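# Slide fork handle-first into napkin pocket beside knife

## Task

Insert the fork deep into the napkin's pocket with its handle end leading. It must enter at the fold of the turned-down corner and pass between the entire top layer and the layers under it. The table knife must stay deep in the pocket, and the napkin must keep its fold and roughly its position and orientation. Dropping either the fork or the knife means failure.

## Robot and tools

Robot: two arms. left_arm carries a left hand and stands on the +y side; right_arm carries a right hand. The left hand mirrors the right one. Calibrated bases: left_arm at (-0.031, +0.328, 0) m, quat_wxyz (+1.000, 0, 0, -0.011); right_arm at (-0.040, -0.367, 0) m, quat_wxyz (+1.000, 0, 0, -0.008).

Scene frame: origin at table-top height, halfway between the nominal bases. +z is up, +x points out over the table, +y points toward left_arm. Left and right in camera images need not match the arm names.

Hand point axes (right hand): +z runs along the straight fingers toward the tips. +y points out of the palm face, which sits at y = -0.062 m. +x runs across the palm away from the thumb; on the left hand +x points toward the thumb. The finger knuckles are at z = -0.017 m, and straight fingertips reach about 0.139 m beyond them. A rigid mast at the wrist (x +0.05 to +0.10, z -0.16 to -0.11, y up to +0.06; x sign flipped on the left hand) can strike things. Bending fingers first swings the tips toward +y.

Tool execute_actions(actions, cameras). actions is a list of actions run one after another. Each action is 0.5 s and holds up to 15 rows, one per 1/30 s step. A shorter action repeats its final row to fill the 15 steps. Every row is one flat list of 48 numbers in [-1, 1] covering both arms, even if only one arm moves:
- 0-5: left_arm dx, dy, dz, rx, ry, rz
- 6-21: left hand motor goals
- 22: left current_limit; 23: left speed
- 24-29: right_arm dx, dy, dz, rx, ry, rz
- 30-45: right hand motor goals
- 46: right current_limit; 47: right speed

The pose numbers are an offset, not a pose. They are measured from that arm's Hand target at the start of the action, along that target's own axes. 1.0 equals 0.6 m of travel or 180 degrees of turn. rx, ry, rz form a single rotation vector. All rows in one action count from the same start, so a row does not add to the previous one. A new action starts from the current Hand target, so sending the same offset again moves the arm further. All zeros asks again for the last target.

Hand motor order: index_mcp, index_abd, index_pip, index_dip, middle_mcp, middle_abd, middle_pip, middle_dip, ring_mcp, ring_abd, ring_pip, ring_dip, thumb_cmc, thumb_axl, thumb_mcp, thumb_ipl. Each number is an absolute goal angle, mapped linearly between the hinge stops. Brackets give degrees at +1, degrees at -1, then the straight value.
- Finger _mcp (-18, +128; +0.75)
- _abd (-60, +60; +0.00)
- _pip (-29, +108; +0.58)
- _dip (-21, +117; +0.70)
- thumb_cmc (-20, +120; +0.71)
- thumb_axl (-27, +140; +0.68)
- thumb_mcp (-69, +109; +0.23)
- thumb_ipl (-77, +108; +0.17)
Moving toward -1 bends or curls. Anything lower acts as that value, and hand_goal reports it.

A 0 in a hand slot is a real goal. To keep a hand unchanged, send back its hand_goal, hand_current_limit and hand_speed. current_limit maps -1..+1 to 0..550 mA, with a minimum of 11 mA. Very low limits may not lift a finger, and they also slow the hinge. speed gives (speed+1)/2 of 8.5 rad/s. Initial values are current_limit +0.4 and speed -0.6, and the last values sent stay in effect. Grip force grows with how far the goal lies past the object's surface.

cameras: a list of names from cam_head_left, cam_head_right, cam_high, cam_left_wrist, cam_right_wrist, or ["all"]. [] gives none. If omitted or null, you get all cameras for an empty actions list and none otherwise. An unknown name invalidates the call. Each image is 672x504. An empty actions list only observes.

Tool zoom_image(camera, region): region is [x0, y0, x1, y1] in pixels, origin at top-left, no more than 504 wide and 504 high. It only works on a camera included in the latest images.

Tool finished_scene(scene): scene is optional and may only be 1. It ends the scene irreversibly. A reply with no tool call also ends the scene. The goal state must hold without the robot touching anything.

Results: end_effector_position (m) and end_effector_quat_wxyz of each hand point, in the scene frame. Hand target is the last commanded pose after clipping, and the next offsets start from it. Joint velocities may read "within noise". Joint torques include gravity and carry offsets and noise; joints 3 and 4 wrap at ±28 N m. Hand fields, in motor order:
- hand_goal: the goals currently set
- hand_measured: the actual hinge angles
- hand_current_ma: positive means pushing toward -1
- hand_state: moving, goal, blocked or overload
Unchanged temperatures may be left out.

Motion behaviour: orientation commands are clipped to 40 degrees from the measured orientation each step. The hand often stops a few cm short, and the arm sags under load. If it stays short, command the missing distance again, or aim higher. Very small moves may not start. To stop pushing against something, command the target back past the hand point. With the wrist close to the first joint's axis, the whole arm can swing.

Things to avoid:
- Dropping the fork or knife, or releasing a part while it is still moving.
- Anything leaving the table.
- Slamming or pushing hard, especially against fixed or heavy objects.
- Any contact between the two arms. A hand gripping the other hand's fingers counts as a press.
- Motor current of 495 mA or more for 5 s, which shuts that motor off for 10 s.
- Heat: 85 °C triggers a MOTOR HOT line; at 100 °C the arm drops for 30-60 s. Holding loads or straining toward unreachable targets heats motors.

During an arm stop, hand commands are discarded. Loose objects may occasionally be nudged by outside pushes. Time spent thinking passes in the scene while the robot holds its last command.

Each tool is called after "Request:" in YAML: its name, and indented under it one key for each argument.

## Session

Request:
execute_actions:
  actions: []
  cameras: ["all"]

Scene clock: 0.00 s.
left_arm: end_effector_position=(+0.0710, +0.0376, +0.3152) hand_goal=(+0.754, +0.000, +0.576, +0.696, +0.754, +0.000, +0.576, +0.696, +0.754, +0.000, +0.576, +0.696, +0.714, +0.678, +0.226, +0.168) hand_measured=(+0.754, +0.000, +0.576, +0.696, +0.754, +0.000, +0.576, +0.696, +0.754, +0.000, +0.576, +0.696, +0.714, +0.678, +0.226, +0.168) hand_current_ma=(+0, +0, +0, +0, +0, +0, +0, +0, +0, +0, +0, +0, +0, +0, +0, +0) hand_state=(goal, goal, goal, goal, goal, goal, goal, goal, goal, goal, goal, goal, goal, goal, goal, goal) hand_current_limit=0.40 hand_speed=-0.60 end_effector_quat_wxyz=(-0.133, +0.798, -0.430, +0.401) | right_arm: end_effector_position=(+0.5111, -0.4388, +0.2324) hand_goal=(+0.754, +0.000, +0.576, +0.696, +0.754, +0.000, +0.576, +0.696, +0.754, +0.000, +0.576, +0.696, +0.714, +0.678, +0.226, +0.168) hand_measured=(+0.754, +0.000, +0.576, +0.696, +0.754, +0.000, +0.576, +0.696, +0.754, +0.000, +0.576, +0.696, +0.714, +0.678, +0.226, +0.168) hand_current_ma=(+0, +0, +0, +0, +0, +0, +0, +0, +0, +0, +0, +0, +0, +0, +0, +0) hand_state=(goal, goal, goal, goal, goal, goal, goal, goal, goal, goal, goal, goal, goal, goal, goal, goal) hand_current_limit=0.40 hand_speed=-0.60 end_effector_quat_wxyz=(-0.175, +0.750, -0.111, +0.628)
Joint positions: left_arm=[-1.481 0.797 1.02 -1.514 -0.839 1.183] | right_arm=[-0.047 1.273 0.758 0.363 -0.186 1.962]
Joint velocities: within noise
Joint torques (N m): no reading
Motor temperatures (°C): left_arm=[33 32 32 25 28 30] | right_arm=[33 28 29 26 26 26]
Heat: left arm: hottest waist 33 °C; right arm: hottest waist 33 °C.
Hand target: left_arm +0.0714, +0.0334, +0.3304; -0.120, +0.799, -0.423, +0.410 | right_arm +0.5198, -0.4394, +0.2550; -0.177, +0.736, -0.107, +0.645

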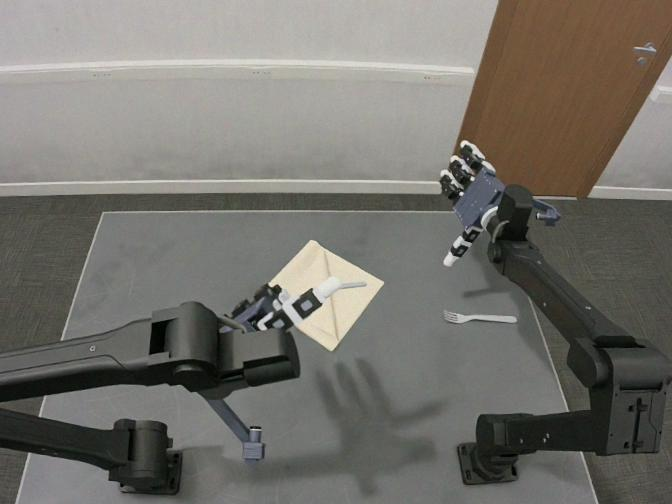

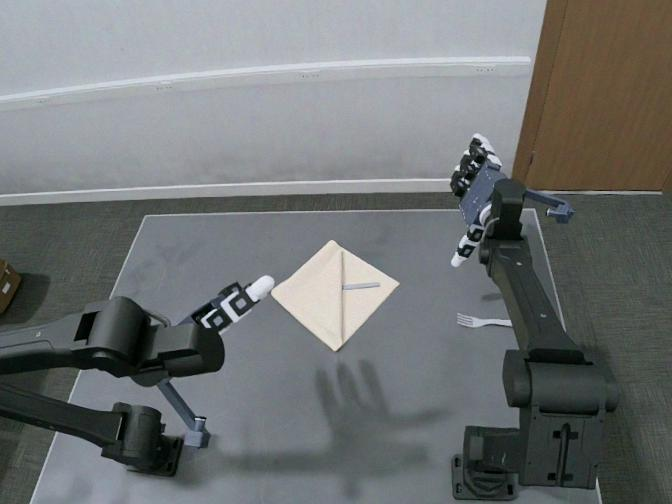

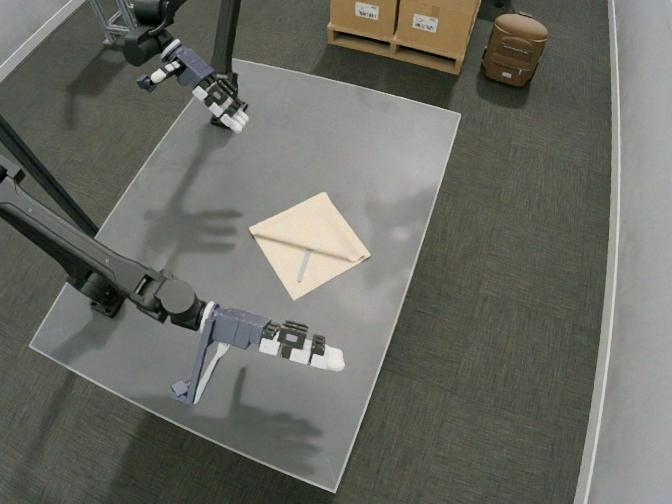

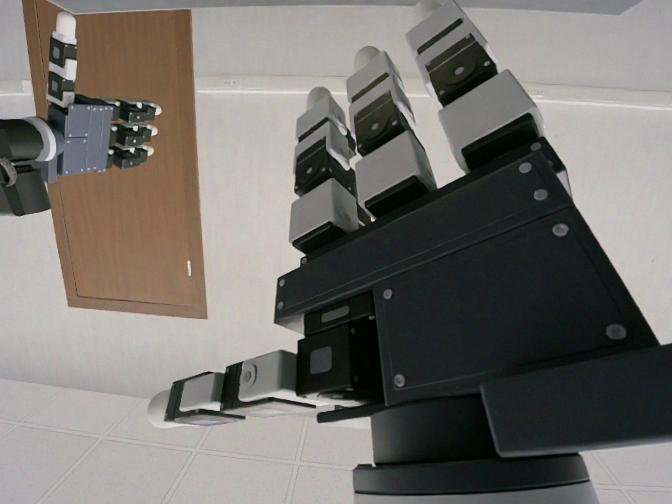

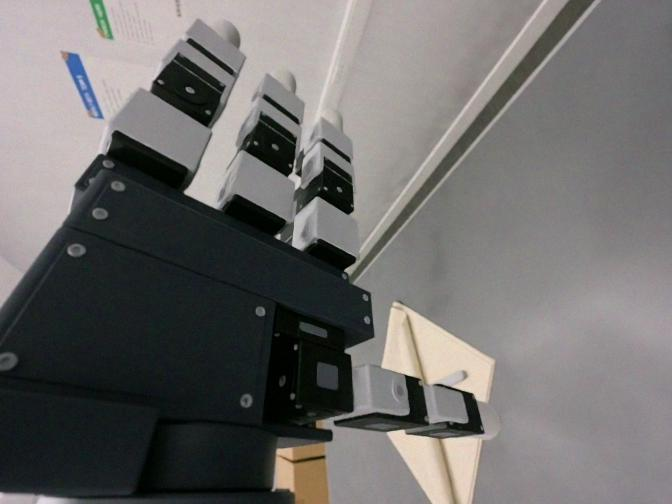

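Request:
zoom_image:
  camera: "cam_head_right"
  region: [250, 220, 420, 370]

Request:
zoom_image:
  camera: "cam_high"
  region: [230, 170, 390, 310]

Request:
zoom_image:
  camera: "cam_head_left"
  region: [420, 270, 560, 360]

Request:
zoom_image:
  camera: "cam_high"
  region: [160, 320, 280, 420]

Scaled by 2.965 from the camera's 672x504 image, which has a finer 960x720 frame.

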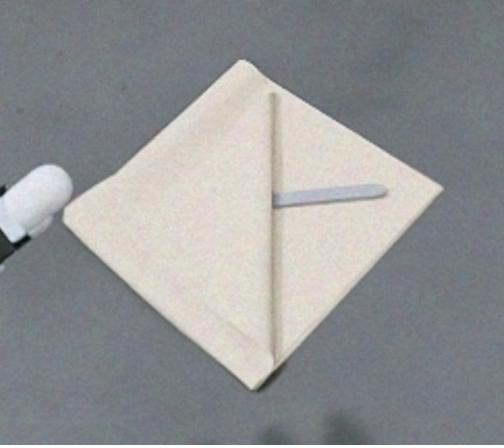

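Scaled by 3.150 from the camera's 672x504 image, which has a finer 960x720 frame.

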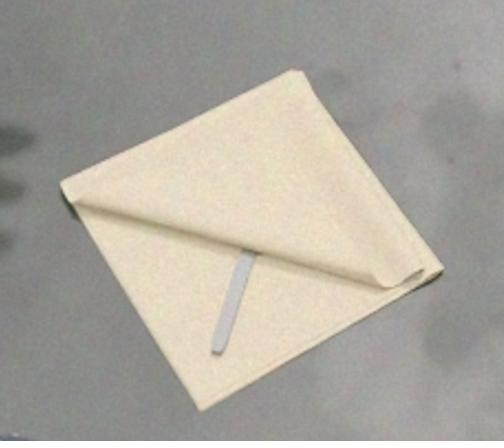

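Scaled by 3.600 from the camera's 672x504 image, which has a finer 960x720 frame.

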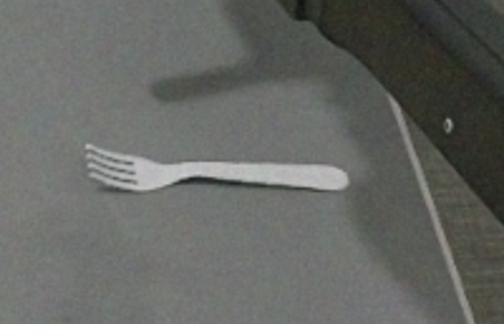

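Scaled by 4.200 from the camera's 672x504 image, which has a finer 960x720 frame.

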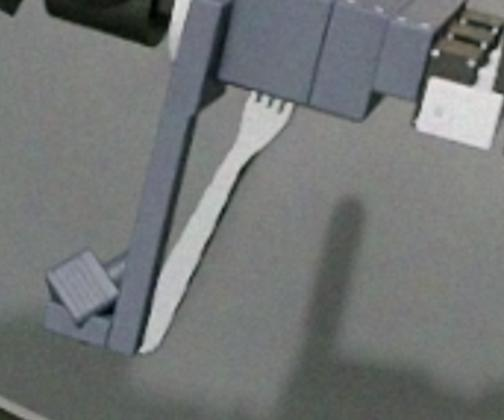

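Request:
execute_actions:
  actions:
    - [[0,0,0,0,0,0,0.754,0,0.576,0.696,0.754,0,0.576,0.696,0.754,0,0.576,0.696,0.714,0.678,0.226,0.168,0.4,-0.6,0.023,-0.0934,-0.0811,0.0653,-0.1146,-0.1176,-0.068,0,0.139,0.333,-0.068,0,0.139,0.333,0.754,0,0.576,0.696,-0.657,0.678,0.0,-0.265,0.4,-0.6]]

Request:
execute_actions:
  actions:
    - [[0,0,0,0,0,0,0.754,0,0.576,0.696,0.754,0,0.576,0.696,0.754,0,0.576,0.696,0.714,0.678,0.226,0.168,0.4,-0.6,0,0,0,0.0653,-0.1146,-0.1176,-0.068,0,0.139,0.333,-0.068,0,0.139,0.333,0.754,0,0.576,0.696,-0.657,0.678,0.0,-0.265,0.4,-0.6]]
    - [[0,0,0,0,0,0,0.754,0,0.576,0.696,0.754,0,0.576,0.696,0.754,0,0.576,0.696,0.714,0.678,0.226,0.168,0.4,-0.6,0,0,0,0.0653,-0.1146,-0.1176,-0.068,0,0.139,0.333,-0.068,0,0.139,0.333,0.754,0,0.576,0.696,-0.657,0.678,0.0,-0.265,0.4,-0.6]]

Scene clock: 14.73 s.
left_arm: end_effector_position=(+0.0710, +0.0376, +0.3152) hand_goal=(+0.754, +0.000, +0.576, +0.696, +0.754, +0.000, +0.576, +0.696, +0.754, +0.000, +0.576, +0.696, +0.714, +0.678, +0.226, +0.168) hand_measured=(+0.750, +0.000, +0.576, +0.696, +0.750, +0.000, +0.576, +0.696, +0.750, +0.000, +0.576, +0.696, +0.712, +0.678, +0.226, +0.168) hand_current_ma=(-1, +0, +0, +0, +0, +0, +0, +0, +0, +0, +0, +0, +0, +0, +0, +0) hand_state=(goal, goal, goal, goal, goal, goal, goal, goal, goal, goal, goal, goal, goal, goal, goal, goal) hand_current_limit=0.40 hand_speed=-0.60 end_effector_quat_wxyz=(-0.133, +0.798, -0.430, +0.401) | right_arm: end_effector_position=(+0.4512, -0.3977, +0.2554) hand_goal=(-0.068, +0.000, +0.140, +0.334, -0.068, +0.000, +0.140, +0.334, +0.754, +0.000, +0.576, +0.696, -0.656, +0.678, +0.000, -0.264) hand_measured=(-0.060, +0.002, +0.144, +0.336, -0.062, +0.002, +0.144, +0.338, +0.750, +0.002, +0.576, +0.696, -0.638, +0.678, +0.000, -0.262) hand_current_ma=(+2, +0, +0, +0, +1, +0, +0, +0, +0, +0, +0, +0, +8, +0, +0, +0) hand_state=(goal, goal, goal, goal, goal, goal, goal, goal, goal, goal, goal, goal, goal, goal, goal, goal) hand_current_limit=0.40 hand_speed=-0.60 end_effector_quat_wxyz=(-0.155, +0.836, +0.114, +0.513)
Joint positions: left_arm=[-1.481 0.797 1.02 -1.514 -0.839 1.183] | right_arm=[-0.034 1.056 0.799 -0.23 -0.432 1.51]
Joint torques (N m): left_arm=[0.26 -2.14 11.36 1.39 -0.73 0] | right_arm=[1.03 -6.3 17.91 1.78 -0.23 -0.48]
Heat: left arm: hottest elbow 35 °C; right arm: hottest waist 32 °C.
Hand target: left_arm +0.0714, +0.0334, +0.3304; -0.120, +0.799, -0.423, +0.410 | right_arm +0.4699, -0.3993, +0.2950; -0.146, +0.824, +0.128, +0.532
Off the commanded pose: left_arm 0.016 m, 2 deg | right_arm 0.044 m, 3 deg.

Scene clock: 16.50 s.
left_arm: end_effector_position=(+0.0710, +0.0376, +0.3152) hand_goal=(+0.754, +0.000, +0.576, +0.696, +0.754, +0.000, +0.576, +0.696, +0.754, +0.000, +0.576, +0.696, +0.714, +0.678, +0.226, +0.168) hand_measured=(+0.750, +0.000, +0.576, +0.696, +0.750, +0.000, +0.576, +0.696, +0.750, +0.000, +0.576, +0.696, +0.712, +0.678, +0.226, +0.168) hand_current_ma=(-1, +0, +0, +0, +0, +0, +0, +0, +0, +0, +0, +0, +0, +0, +0, +0) hand_state=(goal, goal, goal, goal, goal, goal, goal, goal, goal, goal, goal, goal, goal, goal, goal, goal) hand_current_limit=0.40 hand_speed=-0.60 end_effector_quat_wxyz=(-0.133, +0.798, -0.430, +0.401) | right_arm: end_effector_position=(+0.4512, -0.3989, +0.2647) hand_goal=(-0.068, +0.000, +0.140, +0.334, -0.068, +0.000, +0.140, +0.334, +0.754, +0.000, +0.576, +0.696, -0.656, +0.678, +0.000, -0.264) hand_measured=(-0.060, +0.002, +0.144, +0.336, -0.062, +0.002, +0.144, +0.338, +0.752, +0.002, +0.576, +0.696, -0.646, +0.678, -0.002, -0.262) hand_current_ma=(+2, +0, +0, +0, +1, +0, +0, +0, +0, +0, +0, +0, +2, +0, +0, +0) hand_state=(goal, goal, goal, goal, goal, goal, goal, goal, goal, goal, goal, goal, goal, goal, goal, goal) hand_current_limit=0.40 hand_speed=-0.60 end_effector_quat_wxyz=(-0.067, +0.819, +0.539, +0.183)
Joint positions: left_arm=[-1.481 0.797 1.02 -1.514 -0.839 1.183] | right_arm=[-0.064 1.302 1.262 -1.315 -0.331 0.363]
Joint torques (N m): left_arm=[0.21 -2.2 11.36 1.39 -0.73 0] | right_arm=[1.2 -8.94 16.65 0.76 -0.23 -0.37]
Heat: left arm: hottest elbow 35 °C; right arm: hottest waist 32 °C.
Hand target: left_arm +0.0714, +0.0334, +0.3304; -0.120, +0.799, -0.423, +0.410 | right_arm +0.4699, -0.3994, +0.2949; -0.054, +0.809, +0.552, +0.197
Off the commanded pose: left_arm 0.016 m, 2 deg | right_arm 0.036 m, 3 deg.

Request:
execute_actions:
  actions:
    - [[0,0,0,0,0,0,0.754,0,0.576,0.696,0.754,0,0.576,0.696,0.754,0,0.576,0.696,0.714,0.678,0.226,0.168,0.4,-0.6,0,0,0,0.0653,-0.1146,-0.1176,-0.068,0,0.139,0.333,-0.068,0,0.139,0.333,0.754,0,0.576,0.696,-0.657,0.678,0.0,-0.265,0.4,-0.6]]
    - [[0,0,0,0,0,0,0.754,0,0.576,0.696,0.754,0,0.576,0.696,0.754,0,0.576,0.696,0.714,0.678,0.226,0.168,0.4,-0.6,0.067,-0.117,0,0.078,-0.0851,-0.1109,-0.068,0,0.139,0.333,-0.068,0,0.139,0.333,0.754,0,0.576,0.696,-0.657,0.678,0.0,-0.265,0.4,-0.6]]
  cameras: ["cam_head_right","cam_high"]

Scene clock: 18.60 s.
left_arm: end_effector_position=(+0.0710, +0.0376, +0.3152) hand_goal=(+0.754, +0.000, +0.576, +0.696, +0.754, +0.000, +0.576, +0.696, +0.754, +0.000, +0.576, +0.696, +0.714, +0.678, +0.226, +0.168) hand_measured=(+0.750, +0.000, +0.576, +0.696, +0.750, +0.000, +0.576, +0.696, +0.750, +0.000, +0.576, +0.696, +0.712, +0.678, +0.226, +0.168) hand_current_ma=(-1, +0, +0, +0, +0, +0, +0, +0, +0, +0, +0, +0, +0, +0, +0, +0) hand_state=(goal, goal, goal, goal, goal, goal, goal, goal, goal, goal, goal, goal, goal, goal, goal, goal) hand_current_limit=0.40 hand_speed=-0.60 end_effector_quat_wxyz=(-0.133, +0.798, -0.430, +0.401) | right_arm: end_effector_position=(+0.4033, -0.3596, +0.2967) hand_goal=(-0.068, +0.000, +0.140, +0.334, -0.068, +0.000, +0.140, +0.334, +0.754, +0.000, +0.576, +0.696, -0.656, +0.678, +0.000, -0.264) hand_measured=(-0.060, +0.002, +0.144, +0.336, -0.062, +0.002, +0.144, +0.338, +0.752, +0.000, +0.576, +0.696, -0.656, +0.678, -0.002, -0.262) hand_current_ma=(+2, +0, +0, +0, +1, +0, +0, +0, +0, +0, +0, +0, +0, +0, +0, +0) hand_state=(goal, goal, goal, goal, goal, goal, goal, goal, goal, goal, goal, goal, goal, goal, goal, goal) hand_current_limit=0.40 hand_speed=-0.60 end_effector_quat_wxyz=(+0.076, +0.565, +0.813, -0.116)
Joint positions: left_arm=[-1.481 0.797 1.02 -1.514 -0.839 1.183] | right_arm=[0.148 1.292 1.363 -1.688 0.274 -0.218]
Joint torques (N m): left_arm=[0.21 -2.08 11.36 1.39 -0.73 0] | right_arm=[1.03 -9.17 9.65 0.28 0.32 -0.13]
Heat: left arm: hottest elbow 35 °C; right arm: hottest waist 32 °C.
Hand target: left_arm +0.0714, +0.0334, +0.3304; -0.120, +0.799, -0.423, +0.410 | right_arm +0.3997, -0.3593, +0.2952; +0.008, +0.563, +0.807, -0.180
Off the commanded pose: left_arm 0.016 m, 2 deg | right_arm 0.004 m, 11 deg.
joint sent to its limit (right arm) — joint 4 (wrist pitch), lower limit. The joint targets are off in orientation, not in position.
Images, in order (width x height): cam_head_right 672x504, cam_high 672x504.

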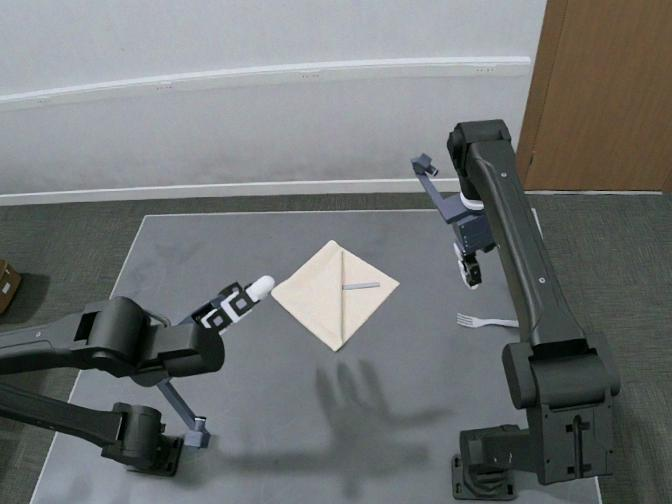

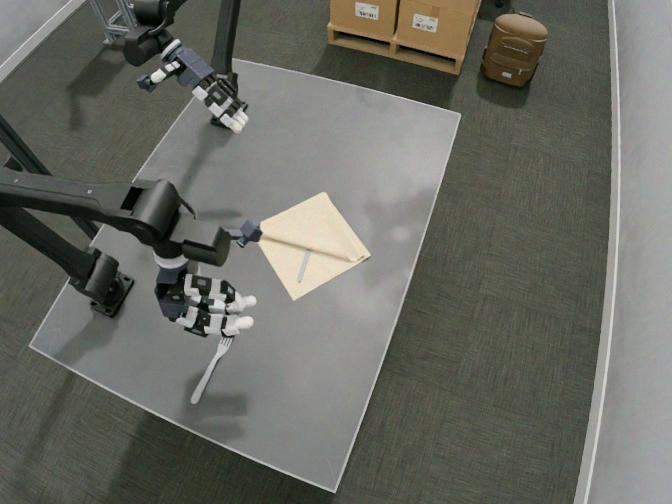

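Request:
execute_actions:
  actions:
    - [[0,0,0,0,0,0,0.754,0,0.576,0.696,0.754,0,0.576,0.696,0.754,0,0.576,0.696,0.714,0.678,0.226,0.168,0.4,-0.6,-0.0251,-0.0667,0.0794,0.078,-0.0851,-0.1109,-0.068,0,0.139,0.333,-0.068,0,0.139,0.333,0.754,0,0.576,0.696,-0.657,0.678,0.0,-0.265,0.4,-0.6]]
    - [[0,0,0,0,0,0,0.754,0,0.576,0.696,0.754,0,0.576,0.696,0.754,0,0.576,0.696,0.714,0.678,0.226,0.168,0.4,-0.6,0,0,0,0.078,-0.0851,-0.1109,-0.068,0,0.139,0.333,-0.068,0,0.139,0.333,0.754,0,0.576,0.696,-0.657,0.678,0.0,-0.265,0.4,-0.6]]
  cameras: ["cam_head_right","cam_high"]

Scene clock: 20.80 s.
left_arm: end_effector_position=(+0.0710, +0.0376, +0.3152) hand_goal=(+0.754, +0.000, +0.576, +0.696, +0.754, +0.000, +0.576, +0.696, +0.754, +0.000, +0.576, +0.696, +0.714, +0.678, +0.226, +0.168) hand_measured=(+0.750, +0.000, +0.576, +0.696, +0.750, +0.000, +0.576, +0.696, +0.750, +0.000, +0.576, +0.696, +0.712, +0.678, +0.226, +0.168) hand_current_ma=(-1, +0, +0, +0, +0, +0, +0, +0, +0, +0, +0, +0, +0, +0, +0, +0) hand_state=(goal, goal, goal, goal, goal, goal, goal, goal, goal, goal, goal, goal, goal, goal, goal, goal) hand_current_limit=0.40 hand_speed=-0.60 end_effector_quat_wxyz=(-0.133, +0.798, -0.430, +0.401) | right_arm: end_effector_position=(+0.3588, -0.4031, +0.2650) hand_goal=(-0.068, +0.000, +0.140, +0.334, -0.068, +0.000, +0.140, +0.334, +0.754, +0.000, +0.576, +0.696, -0.656, +0.678, +0.000, -0.264) hand_measured=(-0.062, +0.000, +0.144, +0.336, -0.064, +0.000, +0.144, +0.338, +0.748, -0.002, +0.576, +0.696, -0.658, +0.678, -0.002, -0.262) hand_current_ma=(+1, +0, +0, +0, +1, +0, +0, +0, -1, +0, +0, +0, +0, +0, +0, +0) hand_state=(goal, goal, goal, goal, goal, goal, goal, goal, goal, goal, goal, goal, goal, goal, goal, goal) hand_current_limit=0.40 hand_speed=-0.60 end_effector_quat_wxyz=(+0.102, +0.153, +0.878, -0.442)
Joint positions: left_arm=[-1.481 0.797 1.02 -1.514 -0.839 1.183] | right_arm=[0.192 1.272 1.23 -1.692 0.931 -0.969]
Joint torques (N m): left_arm=[0.38 -2.14 11.37 1.36 -0.73 0] | right_arm=[1.49 -7.59 10.33 0.16 0.88 -0.15]
Heat: left arm: hottest elbow 35 °C; right arm: hottest waist 32 °C.
Hand target: left_arm +0.0714, +0.0334, +0.3304; -0.120, +0.799, -0.423, +0.410 | right_arm +0.3597, -0.3993, +0.2650; +0.022, +0.179, +0.851, -0.494
Off the commanded pose: left_arm 0.016 m, 2 deg | right_arm 0.004 m, 12 deg.
joint sent to its limit (right arm) — joint 4 (wrist pitch), lower limit. The joint targets are off in orientation, not in position.
Images, in order (width x height): cam_head_right 672x504, cam_high 672x504.

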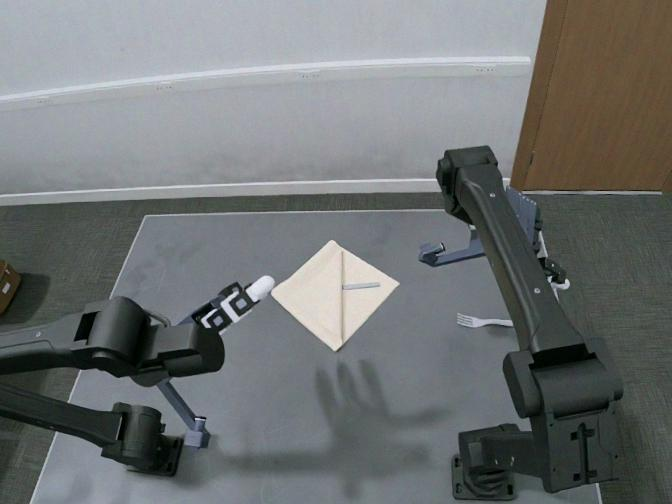

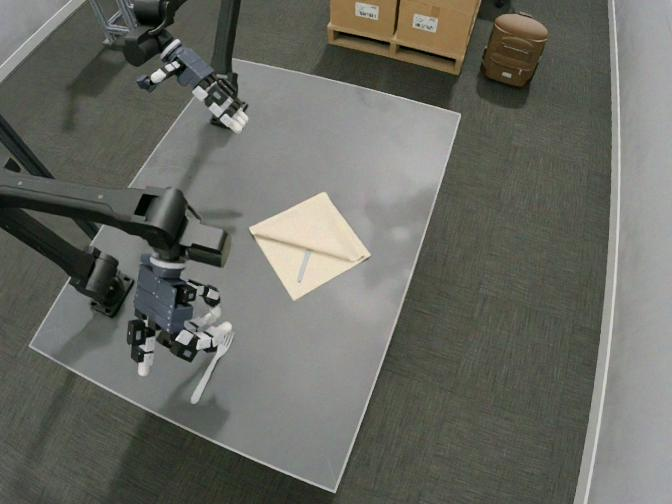

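Request:
execute_actions:
  actions:
    - [[0,0,0,0,0,0,0.754,0,0.576,0.696,0.754,0,0.576,0.696,0.754,0,0.576,0.696,0.714,0.678,0.226,0.168,0.4,-0.6,0.0777,0.0802,0.147,0.078,-0.0851,-0.1109,-0.068,0,0.139,0.333,-0.068,0,0.139,0.333,0.754,0,0.576,0.696,-0.657,0.678,0.0,-0.265,0.4,-0.6]]
  cameras: ["all"]

Scene clock: 22.17 s.
left_arm: end_effector_position=(+0.0710, +0.0376, +0.3152) hand_goal=(+0.754, +0.000, +0.576, +0.696, +0.754, +0.000, +0.576, +0.696, +0.754, +0.000, +0.576, +0.696, +0.714, +0.678, +0.226, +0.168) hand_measured=(+0.750, +0.000, +0.576, +0.696, +0.750, +0.000, +0.576, +0.696, +0.750, +0.000, +0.576, +0.696, +0.712, +0.678, +0.226, +0.168) hand_current_ma=(-1, +0, +0, +0, +0, +0, +0, +0, +0, +0, +0, +0, +0, +0, +0, +0) hand_state=(goal, goal, goal, goal, goal, goal, goal, goal, goal, goal, goal, goal, goal, goal, goal, goal) hand_current_limit=0.40 hand_speed=-0.60 end_effector_quat_wxyz=(-0.133, +0.798, -0.430, +0.401) | right_arm: end_effector_position=(+0.3183, -0.4422, +0.1664) hand_goal=(-0.068, +0.000, +0.140, +0.334, -0.068, +0.000, +0.140, +0.334, +0.754, +0.000, +0.576, +0.696, -0.656, +0.678, +0.000, -0.264) hand_measured=(-0.068, +0.000, +0.144, +0.336, -0.068, +0.000, +0.142, +0.338, +0.746, -0.002, +0.576, +0.696, -0.658, +0.678, -0.002, -0.262) hand_current_ma=(+0, +0, +0, +0, +0, +0, +0, +0, -2, +0, +0, +0, +0, +0, +0, +0) hand_state=(goal, goal, goal, goal, goal, goal, goal, goal, goal, goal, goal, goal, goal, goal, goal, goal) hand_current_limit=0.40 hand_speed=-0.60 end_effector_quat_wxyz=(+0.018, -0.031, +0.792, -0.610)
Joint positions: left_arm=[-1.481 0.797 1.02 -1.514 -0.839 1.183] | right_arm=[0.225 1.387 0.965 -1.629 1.278 -1.082]
Joint torques (N m): left_arm=[0.21 -2.08 11.38 1.37 -0.73 -0.01] | right_arm=[1.67 -9.76 8.35 0.28 1.03 -0.24]
Heat: left arm: hottest elbow 36 °C; right arm: hottest waist 32 °C.
Hand target: left_arm +0.0714, +0.0334, +0.3304; -0.120, +0.799, -0.423, +0.410 | right_arm +0.3195, -0.4393, +0.1700; +0.027, -0.036, +0.792, -0.609
Off the commanded pose: left_arm 0.016 m, 2 deg | right_arm 0.005 m, 1 deg.
camera_calibration:
cam_right_wrist: T_world_to_cam=[[0.735067, 0.26127, -0.625631, 0.0104175], [0.299431, 0.702797, 0.645304, 0.0395316], [0.60829, -0.661675, 0.438371, -0.438482], [0, 0, 0, 1]] pos_world=[0.24723, -0.320637, 0.173226]

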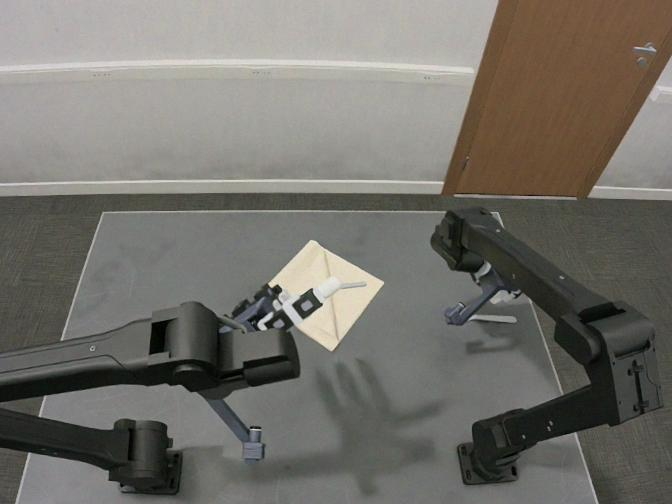

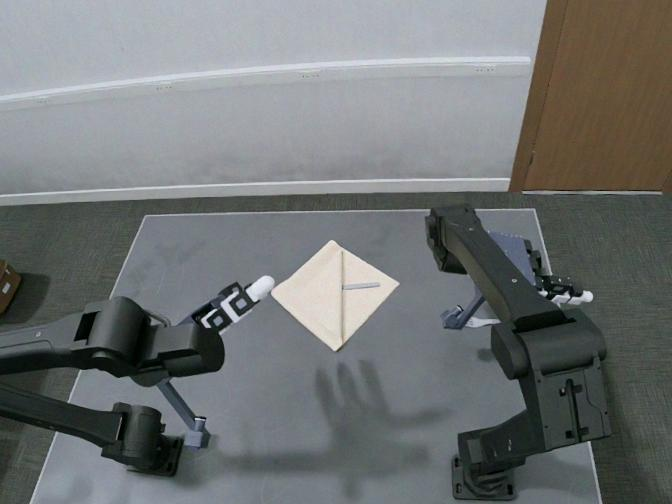

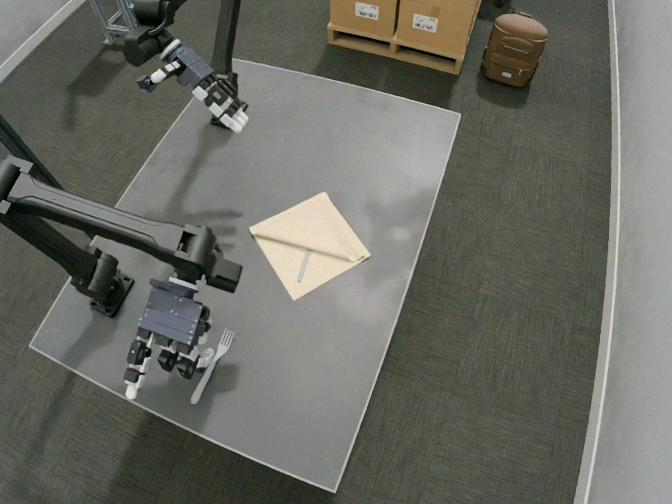

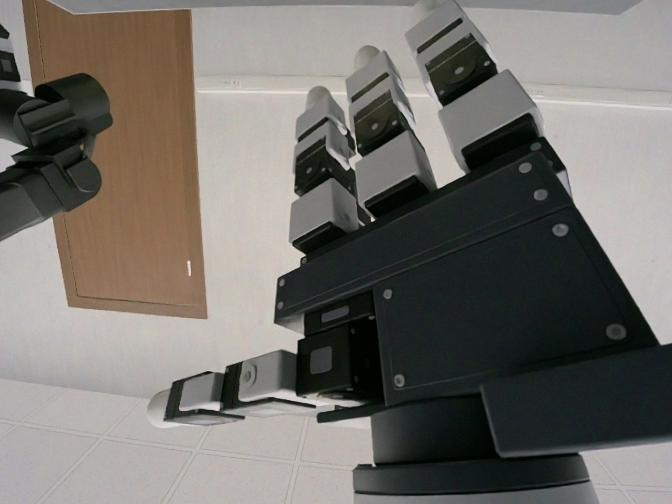

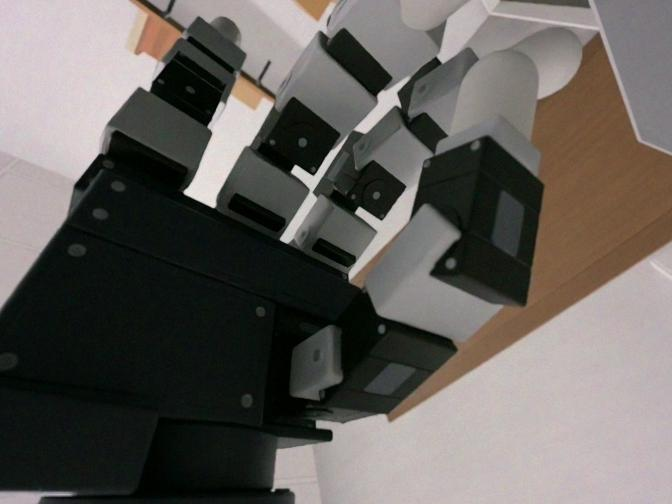

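Request:
zoom_image:
  camera: "cam_high"
  region: [100, 300, 280, 430]

Request:
zoom_image:
  camera: "cam_right_wrist"
  region: [250, 0, 672, 300]

Request:
zoom_image:
  camera: "cam_head_left"
  region: [430, 230, 560, 350]

Scaled by 2.800 from the camera's 672x504 image, which has a finer 960x720 frame.

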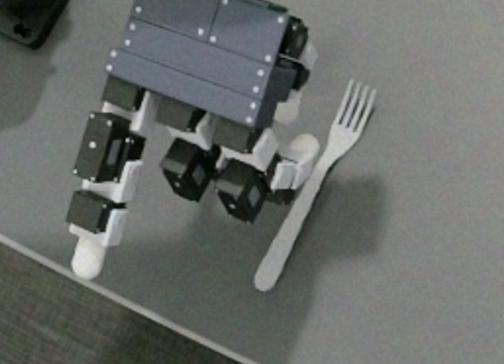

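Scaled by 1.194 from the camera's 672x504 image, which has a finer 960x720 frame.

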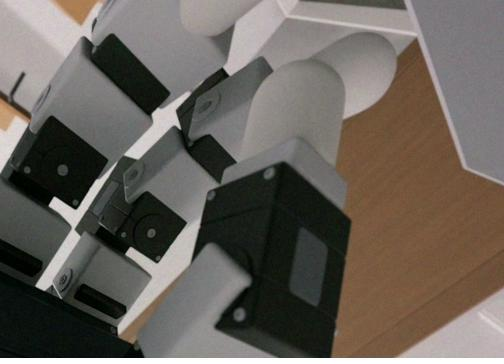

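Scaled by 3.877 from the camera's 672x504 image, which has a finer 960x720 frame.

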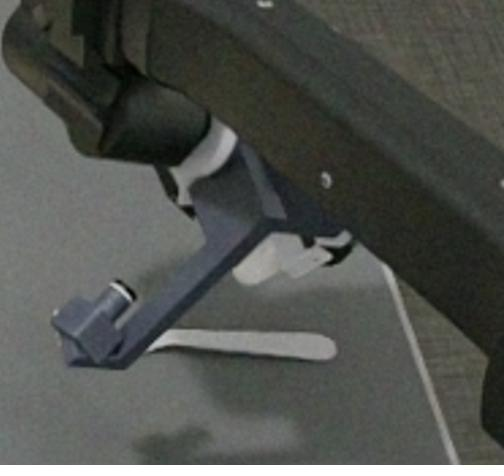

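Request:
execute_actions:
  actions:
    - [[0,0,0,0,0,0,0.754,0,0.576,0.696,0.754,0,0.576,0.696,0.754,0,0.576,0.696,0.714,0.678,0.226,0.168,0.4,-0.6,0,0.1288,0.0345,0,0,0,-0.068,0,0.139,0.333,-0.068,0,0.139,0.333,0.754,0,0.576,0.696,-0.657,0.678,0.0,-0.265,0.4,-0.6]]
  cameras: ["all"]

Request:
zoom_image:
  camera: "cam_high"
  region: [150, 310, 260, 420]

Request:
zoom_image:
  camera: "cam_head_left"
  region: [430, 270, 550, 350]

Request:
zoom_image:
  camera: "cam_head_right"
  region: [430, 270, 550, 350]

Scene clock: 24.30 s.
left_arm: end_effector_position=(+0.0710, +0.0376, +0.3152) hand_goal=(+0.754, +0.000, +0.576, +0.696, +0.754, +0.000, +0.576, +0.696, +0.754, +0.000, +0.576, +0.696, +0.714, +0.678, +0.226, +0.168) hand_measured=(+0.750, +0.000, +0.576, +0.696, +0.750, +0.000, +0.576, +0.696, +0.750, +0.000, +0.576, +0.696, +0.712, +0.678, +0.226, +0.168) hand_current_ma=(-1, +0, +0, +0, +0, +0, +0, +0, +0, +0, +0, +0, +0, +0, +0, +0) hand_state=(goal, goal, goal, goal, goal, goal, goal, goal, goal, goal, goal, goal, goal, goal, goal, goal) hand_current_limit=0.40 hand_speed=-0.60 end_effector_quat_wxyz=(-0.133, +0.798, -0.430, +0.401) | right_arm: end_effector_position=(+0.3175, -0.4408, +0.0886) hand_goal=(-0.068, +0.000, +0.140, +0.334, -0.068, +0.000, +0.140, +0.334, +0.754, +0.000, +0.576, +0.696, -0.656, +0.678, +0.000, -0.264) hand_measured=(-0.068, +0.000, +0.144, +0.336, -0.068, +0.000, +0.142, +0.338, +0.746, -0.002, +0.576, +0.696, -0.658, +0.678, -0.002, -0.262) hand_current_ma=(+0, +0, +0, +0, +0, +0, +0, +0, -2, +0, +0, +0, +0, +0, +0, +0) hand_state=(goal, goal, goal, goal, goal, goal, goal, goal, goal, goal, goal, goal, goal, goal, goal, goal) hand_current_limit=0.40 hand_speed=-0.60 end_effector_quat_wxyz=(+0.023, -0.032, +0.792, -0.609)
Joint positions: left_arm=[-1.481 0.797 1.02 -1.514 -0.839 1.183] | right_arm=[0.23 1.496 0.843 -1.386 1.279 -1.089]
Joint torques (N m): left_arm=[0.26 -2.08 11.37 1.39 -0.73 -0.01] | right_arm=[1.2 -9.64 7.43 0.34 0.98 -0.22]
Heat: left arm: hottest elbow 36 °C; right arm: hottest waist 32 °C.
Hand target: left_arm +0.0714, +0.0334, +0.3304; -0.120, +0.799, -0.423, +0.410 | right_arm +0.3193, -0.4394, +0.0899; +0.027, -0.036, +0.792, -0.609
Off the commanded pose: left_arm 0.016 m, 2 deg | right_arm 0.003 m, 1 deg.
camera_calibration:
cam_right_wrist: T_world_to_cam=[[0.737151, 0.267109, -0.620694, -0.0365496], [0.290557, 0.704008, 0.648035, 0.0921228], [0.610069, -0.658047, 0.44135, -0.40218], [0, 0, 0, 1]] pos_world=[0.245533, -0.319746, 0.0951174]

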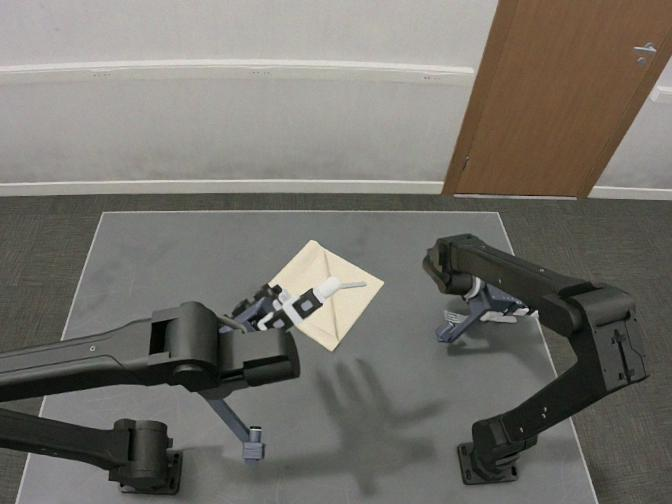

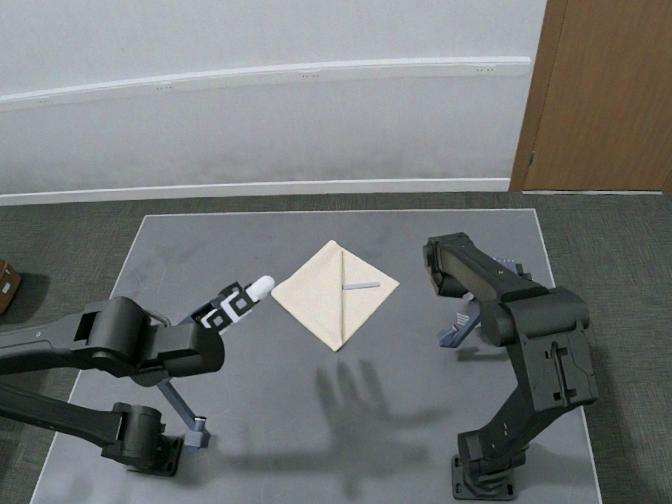

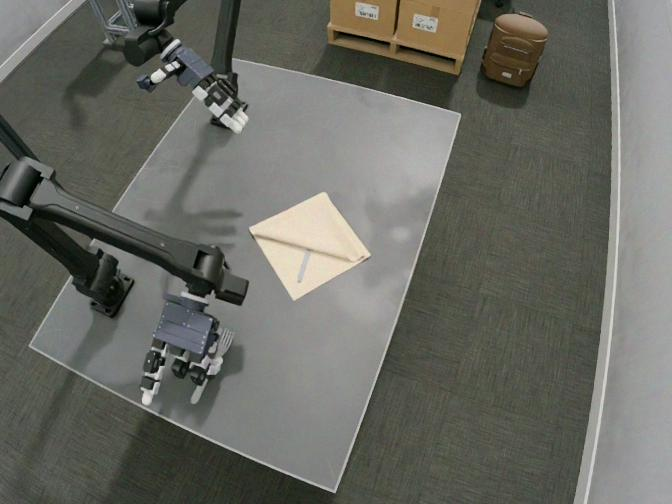

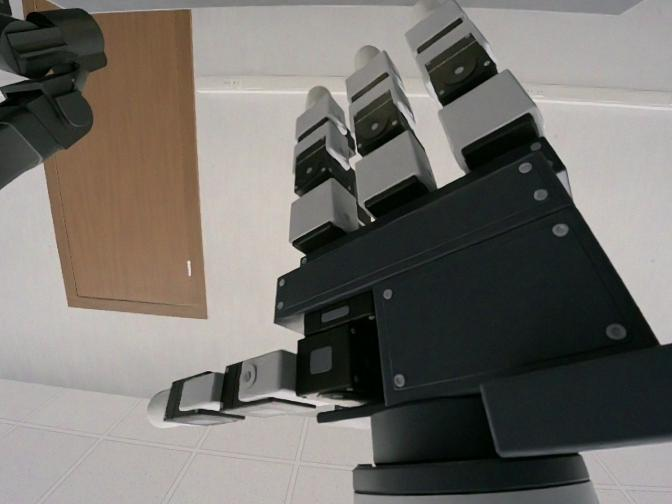

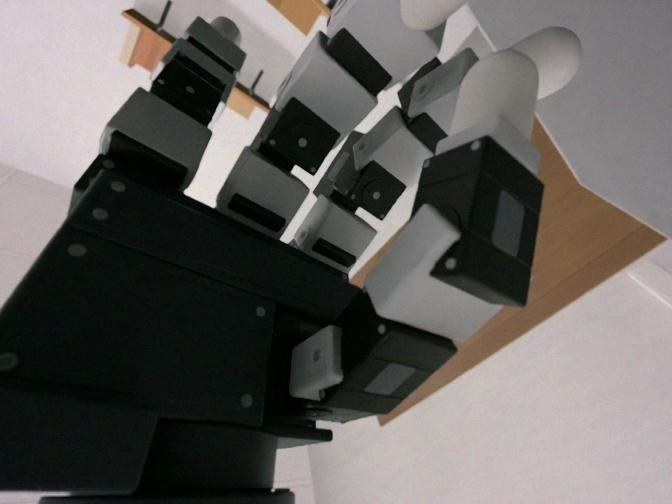

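Scaled by 4.582 from the camera's 672x504 image, which has a finer 960x720 frame.

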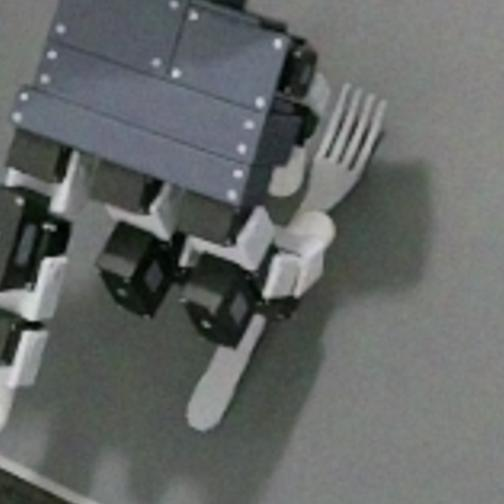

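Scaled by 4.200 from the camera's 672x504 image, which has a finer 960x720 frame.

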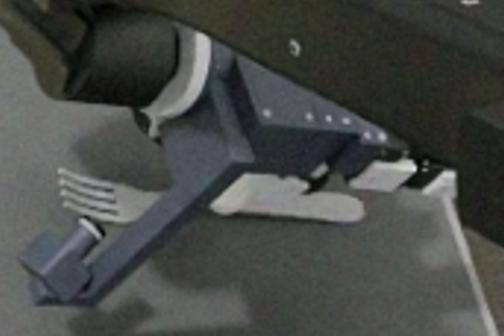

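Scaled by 4.200 from the camera's 672x504 image, which has a finer 960x720 frame.

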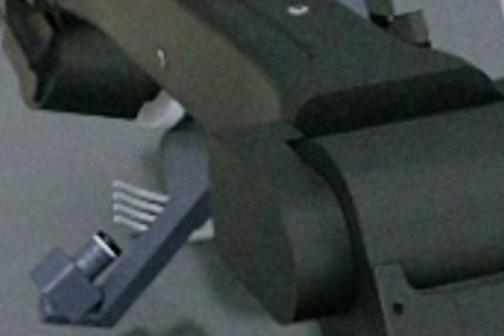

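Request:
execute_actions:
  actions:
    - [[0,0,0,0,0,0,0.754,0,0.576,0.696,0.754,0,0.576,0.696,0.754,0,0.576,0.696,0.714,0.678,0.226,0.168,0.4,-0.6,0,0.0499,0.0134,0,0,0,-0.068,0,0.139,0.333,-0.068,0,0.139,0.333,0.754,0,0.576,0.696,-0.657,0.678,0.0,-0.265,0.4,-0.6]]
  cameras: ["cam_high","cam_head_left"]

Request:
zoom_image:
  camera: "cam_high"
  region: [170, 320, 250, 400]

Request:
zoom_image:
  camera: "cam_head_left"
  region: [430, 280, 540, 350]

Scene clock: 25.53 s.
left_arm: end_effector_position=(+0.0710, +0.0376, +0.3152) hand_goal=(+0.754, +0.000, +0.576, +0.696, +0.754, +0.000, +0.576, +0.696, +0.754, +0.000, +0.576, +0.696, +0.714, +0.678, +0.226, +0.168) hand_measured=(+0.750, +0.000, +0.576, +0.696, +0.750, +0.000, +0.576, +0.696, +0.750, +0.000, +0.576, +0.696, +0.712, +0.678, +0.226, +0.168) hand_current_ma=(-1, +0, +0, +0, +0, +0, +0, +0, +0, +0, +0, +0, +0, +0, +0, +0) hand_state=(goal, goal, goal, goal, goal, goal, goal, goal, goal, goal, goal, goal, goal, goal, goal, goal) hand_current_limit=0.40 hand_speed=-0.60 end_effector_quat_wxyz=(-0.133, +0.798, -0.430, +0.401) | right_arm: end_effector_position=(+0.3196, -0.4403, +0.0611) hand_goal=(-0.068, +0.000, +0.140, +0.334, -0.068, +0.000, +0.140, +0.334, +0.754, +0.000, +0.576, +0.696, -0.656, +0.678, +0.000, -0.264) hand_measured=(-0.068, +0.000, +0.144, +0.336, -0.068, +0.000, +0.142, +0.338, +0.746, -0.002, +0.576, +0.696, -0.658, +0.678, -0.002, -0.262) hand_current_ma=(+0, +0, +0, +0, +0, +0, +0, +0, -2, +0, +0, +0, +0, +0, +0, +0) hand_state=(goal, goal, goal, goal, goal, goal, goal, goal, goal, goal, goal, goal, goal, goal, goal, goal) hand_current_limit=0.40 hand_speed=-0.60 end_effector_quat_wxyz=(+0.028, -0.029, +0.793, -0.608)
Joint positions: left_arm=[-1.481 0.797 1.02 -1.514 -0.839 1.183] | right_arm=[0.23 1.547 0.811 -1.285 1.28 -1.094]
Joint torques (N m): left_arm=[0.26 -2.14 11.37 1.37 -0.73 -0.01] | right_arm=[1.26 -9.23 6.63 0.4 0.97 -0.21]
Heat: left arm: hottest elbow 36 °C; right arm: hottest waist 32 °C.
Hand target: left_arm +0.0714, +0.0334, +0.3304; -0.120, +0.799, -0.423, +0.410 | right_arm +0.3193, -0.4395, +0.0589; +0.027, -0.036, +0.792, -0.609
Off the commanded pose: left_arm 0.016 m, 2 deg | right_arm 0.002 m, 1 deg.
Images, in order (width x height): cam_head_left 672x504, cam_high 672x504.

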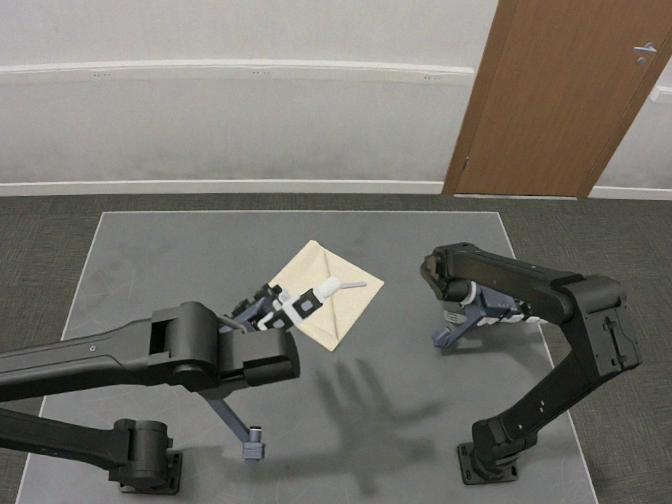

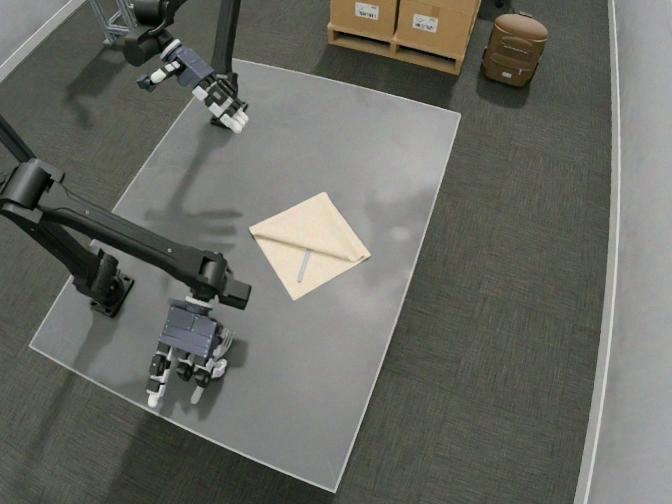

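Scaled by 6.300 from the camera's 672x504 image, which has a finer 960x720 frame.

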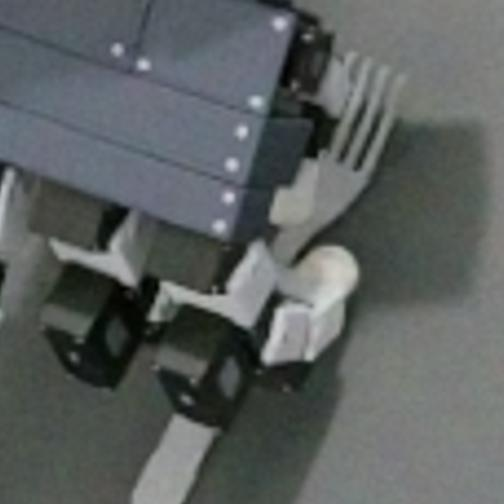

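Scaled by 4.582 from the camera's 672x504 image, which has a finer 960x720 frame.

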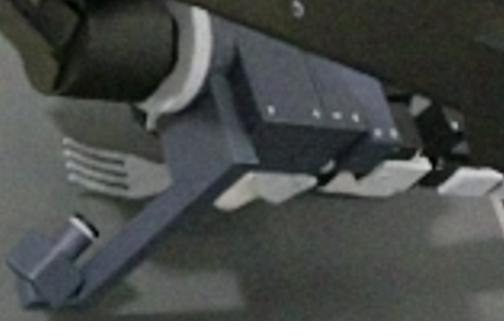

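Request:
execute_actions:
  actions:
    - [[0,0,0,0,0,0,0.754,0,0.576,0.696,0.754,0,0.576,0.696,0.754,0,0.576,0.696,0.714,0.678,0.226,0.168,0.4,-0.6,0,0.0185,0.005,0,0,0,-0.068,0,0.139,0.333,-0.068,0,0.139,0.333,0.754,0,0.576,0.696,-0.657,0.678,0.0,-0.265,0.4,-0.6]]
  cameras: ["cam_high","cam_right_wrist"]

Request:
zoom_image:
  camera: "cam_high"
  region: [170, 320, 250, 400]

Scene clock: 26.40 s.
left_arm: end_effector_position=(+0.0710, +0.0376, +0.3152) hand_goal=(+0.754, +0.000, +0.576, +0.696, +0.754, +0.000, +0.576, +0.696, +0.754, +0.000, +0.576, +0.696, +0.714, +0.678, +0.226, +0.168) hand_measured=(+0.750, +0.000, +0.576, +0.696, +0.750, +0.000, +0.576, +0.696, +0.750, +0.000, +0.576, +0.696, +0.712, +0.678, +0.226, +0.168) hand_current_ma=(-1, +0, +0, +0, +0, +0, +0, +0, +0, +0, +0, +0, +0, +0, +0, +0) hand_state=(goal, goal, goal, goal, goal, goal, goal, goal, goal, goal, goal, goal, goal, goal, goal, goal) hand_current_limit=0.40 hand_speed=-0.60 end_effector_quat_wxyz=(-0.133, +0.798, -0.430, +0.401) | right_arm: end_effector_position=(+0.3209, -0.4400, +0.0514) hand_goal=(-0.068, +0.000, +0.140, +0.334, -0.068, +0.000, +0.140, +0.334, +0.754, +0.000, +0.576, +0.696, -0.656, +0.678, +0.000, -0.264) hand_measured=(-0.068, +0.000, +0.144, +0.336, -0.068, +0.000, +0.142, +0.338, +0.746, -0.002, +0.576, +0.696, -0.658, +0.678, -0.002, -0.262) hand_current_ma=(+0, +0, +0, +0, +0, +0, +0, +0, -2, +0, +0, +0, +0, +0, +0, +0) hand_state=(goal, goal, goal, goal, goal, goal, goal, goal, goal, goal, goal, goal, goal, goal, goal, goal) hand_current_limit=0.40 hand_speed=-0.60 end_effector_quat_wxyz=(+0.031, -0.027, +0.793, -0.608)
Joint positions: left_arm=[-1.481 0.797 1.02 -1.514 -0.839 1.183] | right_arm=[0.23 1.567 0.802 -1.249 1.28 -1.095]
Joint torques (N m): left_arm=[0.26 -2.14 11.38 1.37 -0.73 0] | right_arm=[1.2 -8.94 6.27 0.39 0.98 -0.2]
Heat: left arm: hottest elbow 36 °C; right arm: hottest waist 32 °C.
Hand target: left_arm +0.0714, +0.0334, +0.3304; -0.120, +0.799, -0.423, +0.410 | right_arm +0.3194, -0.4395, +0.0475; +0.027, -0.036, +0.792, -0.609
Off the commanded pose: left_arm 0.016 m, 2 deg | right_arm 0.004 m, 1 deg.
camera_calibration:
cam_right_wrist: T_world_to_cam=[[0.747527, 0.271105, -0.606387, -0.0647631], [0.277732, 0.701712, 0.656098, 0.117355], [0.603381, -0.658864, 0.449254, -0.385891], [0, 0, 0, 1]] pos_world=[0.248658, -0.319042, 0.0570953]
Images, in order (width x height): cam_high 672x504, cam_right_wrist 672x504.

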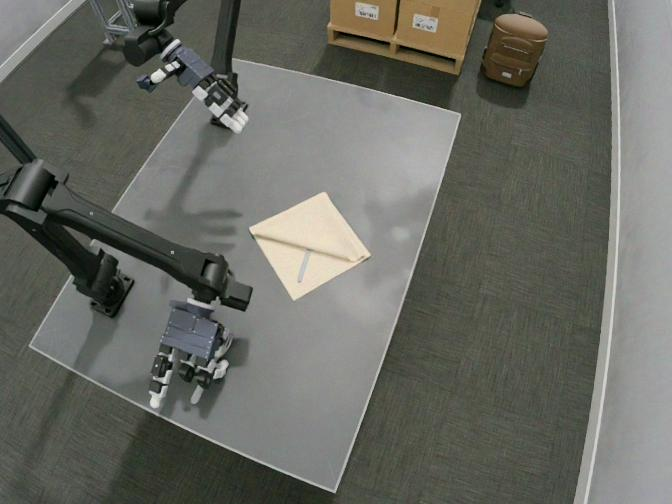

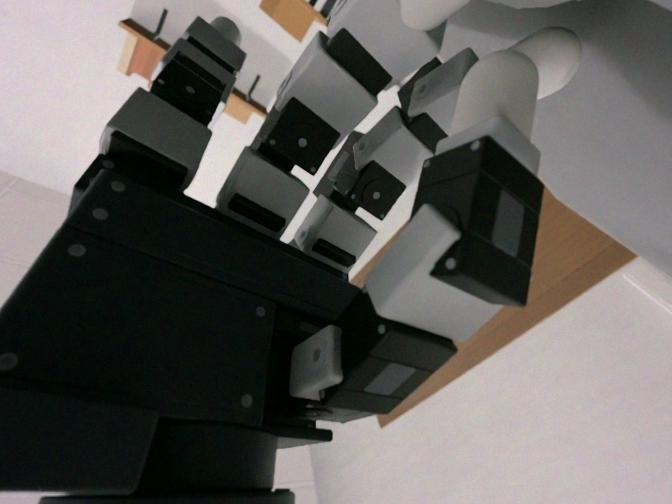

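Scaled by 6.300 from the camera's 672x504 image, which has a finer 960x720 frame.

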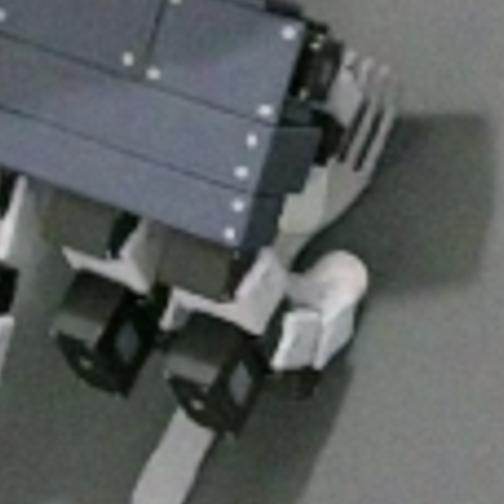

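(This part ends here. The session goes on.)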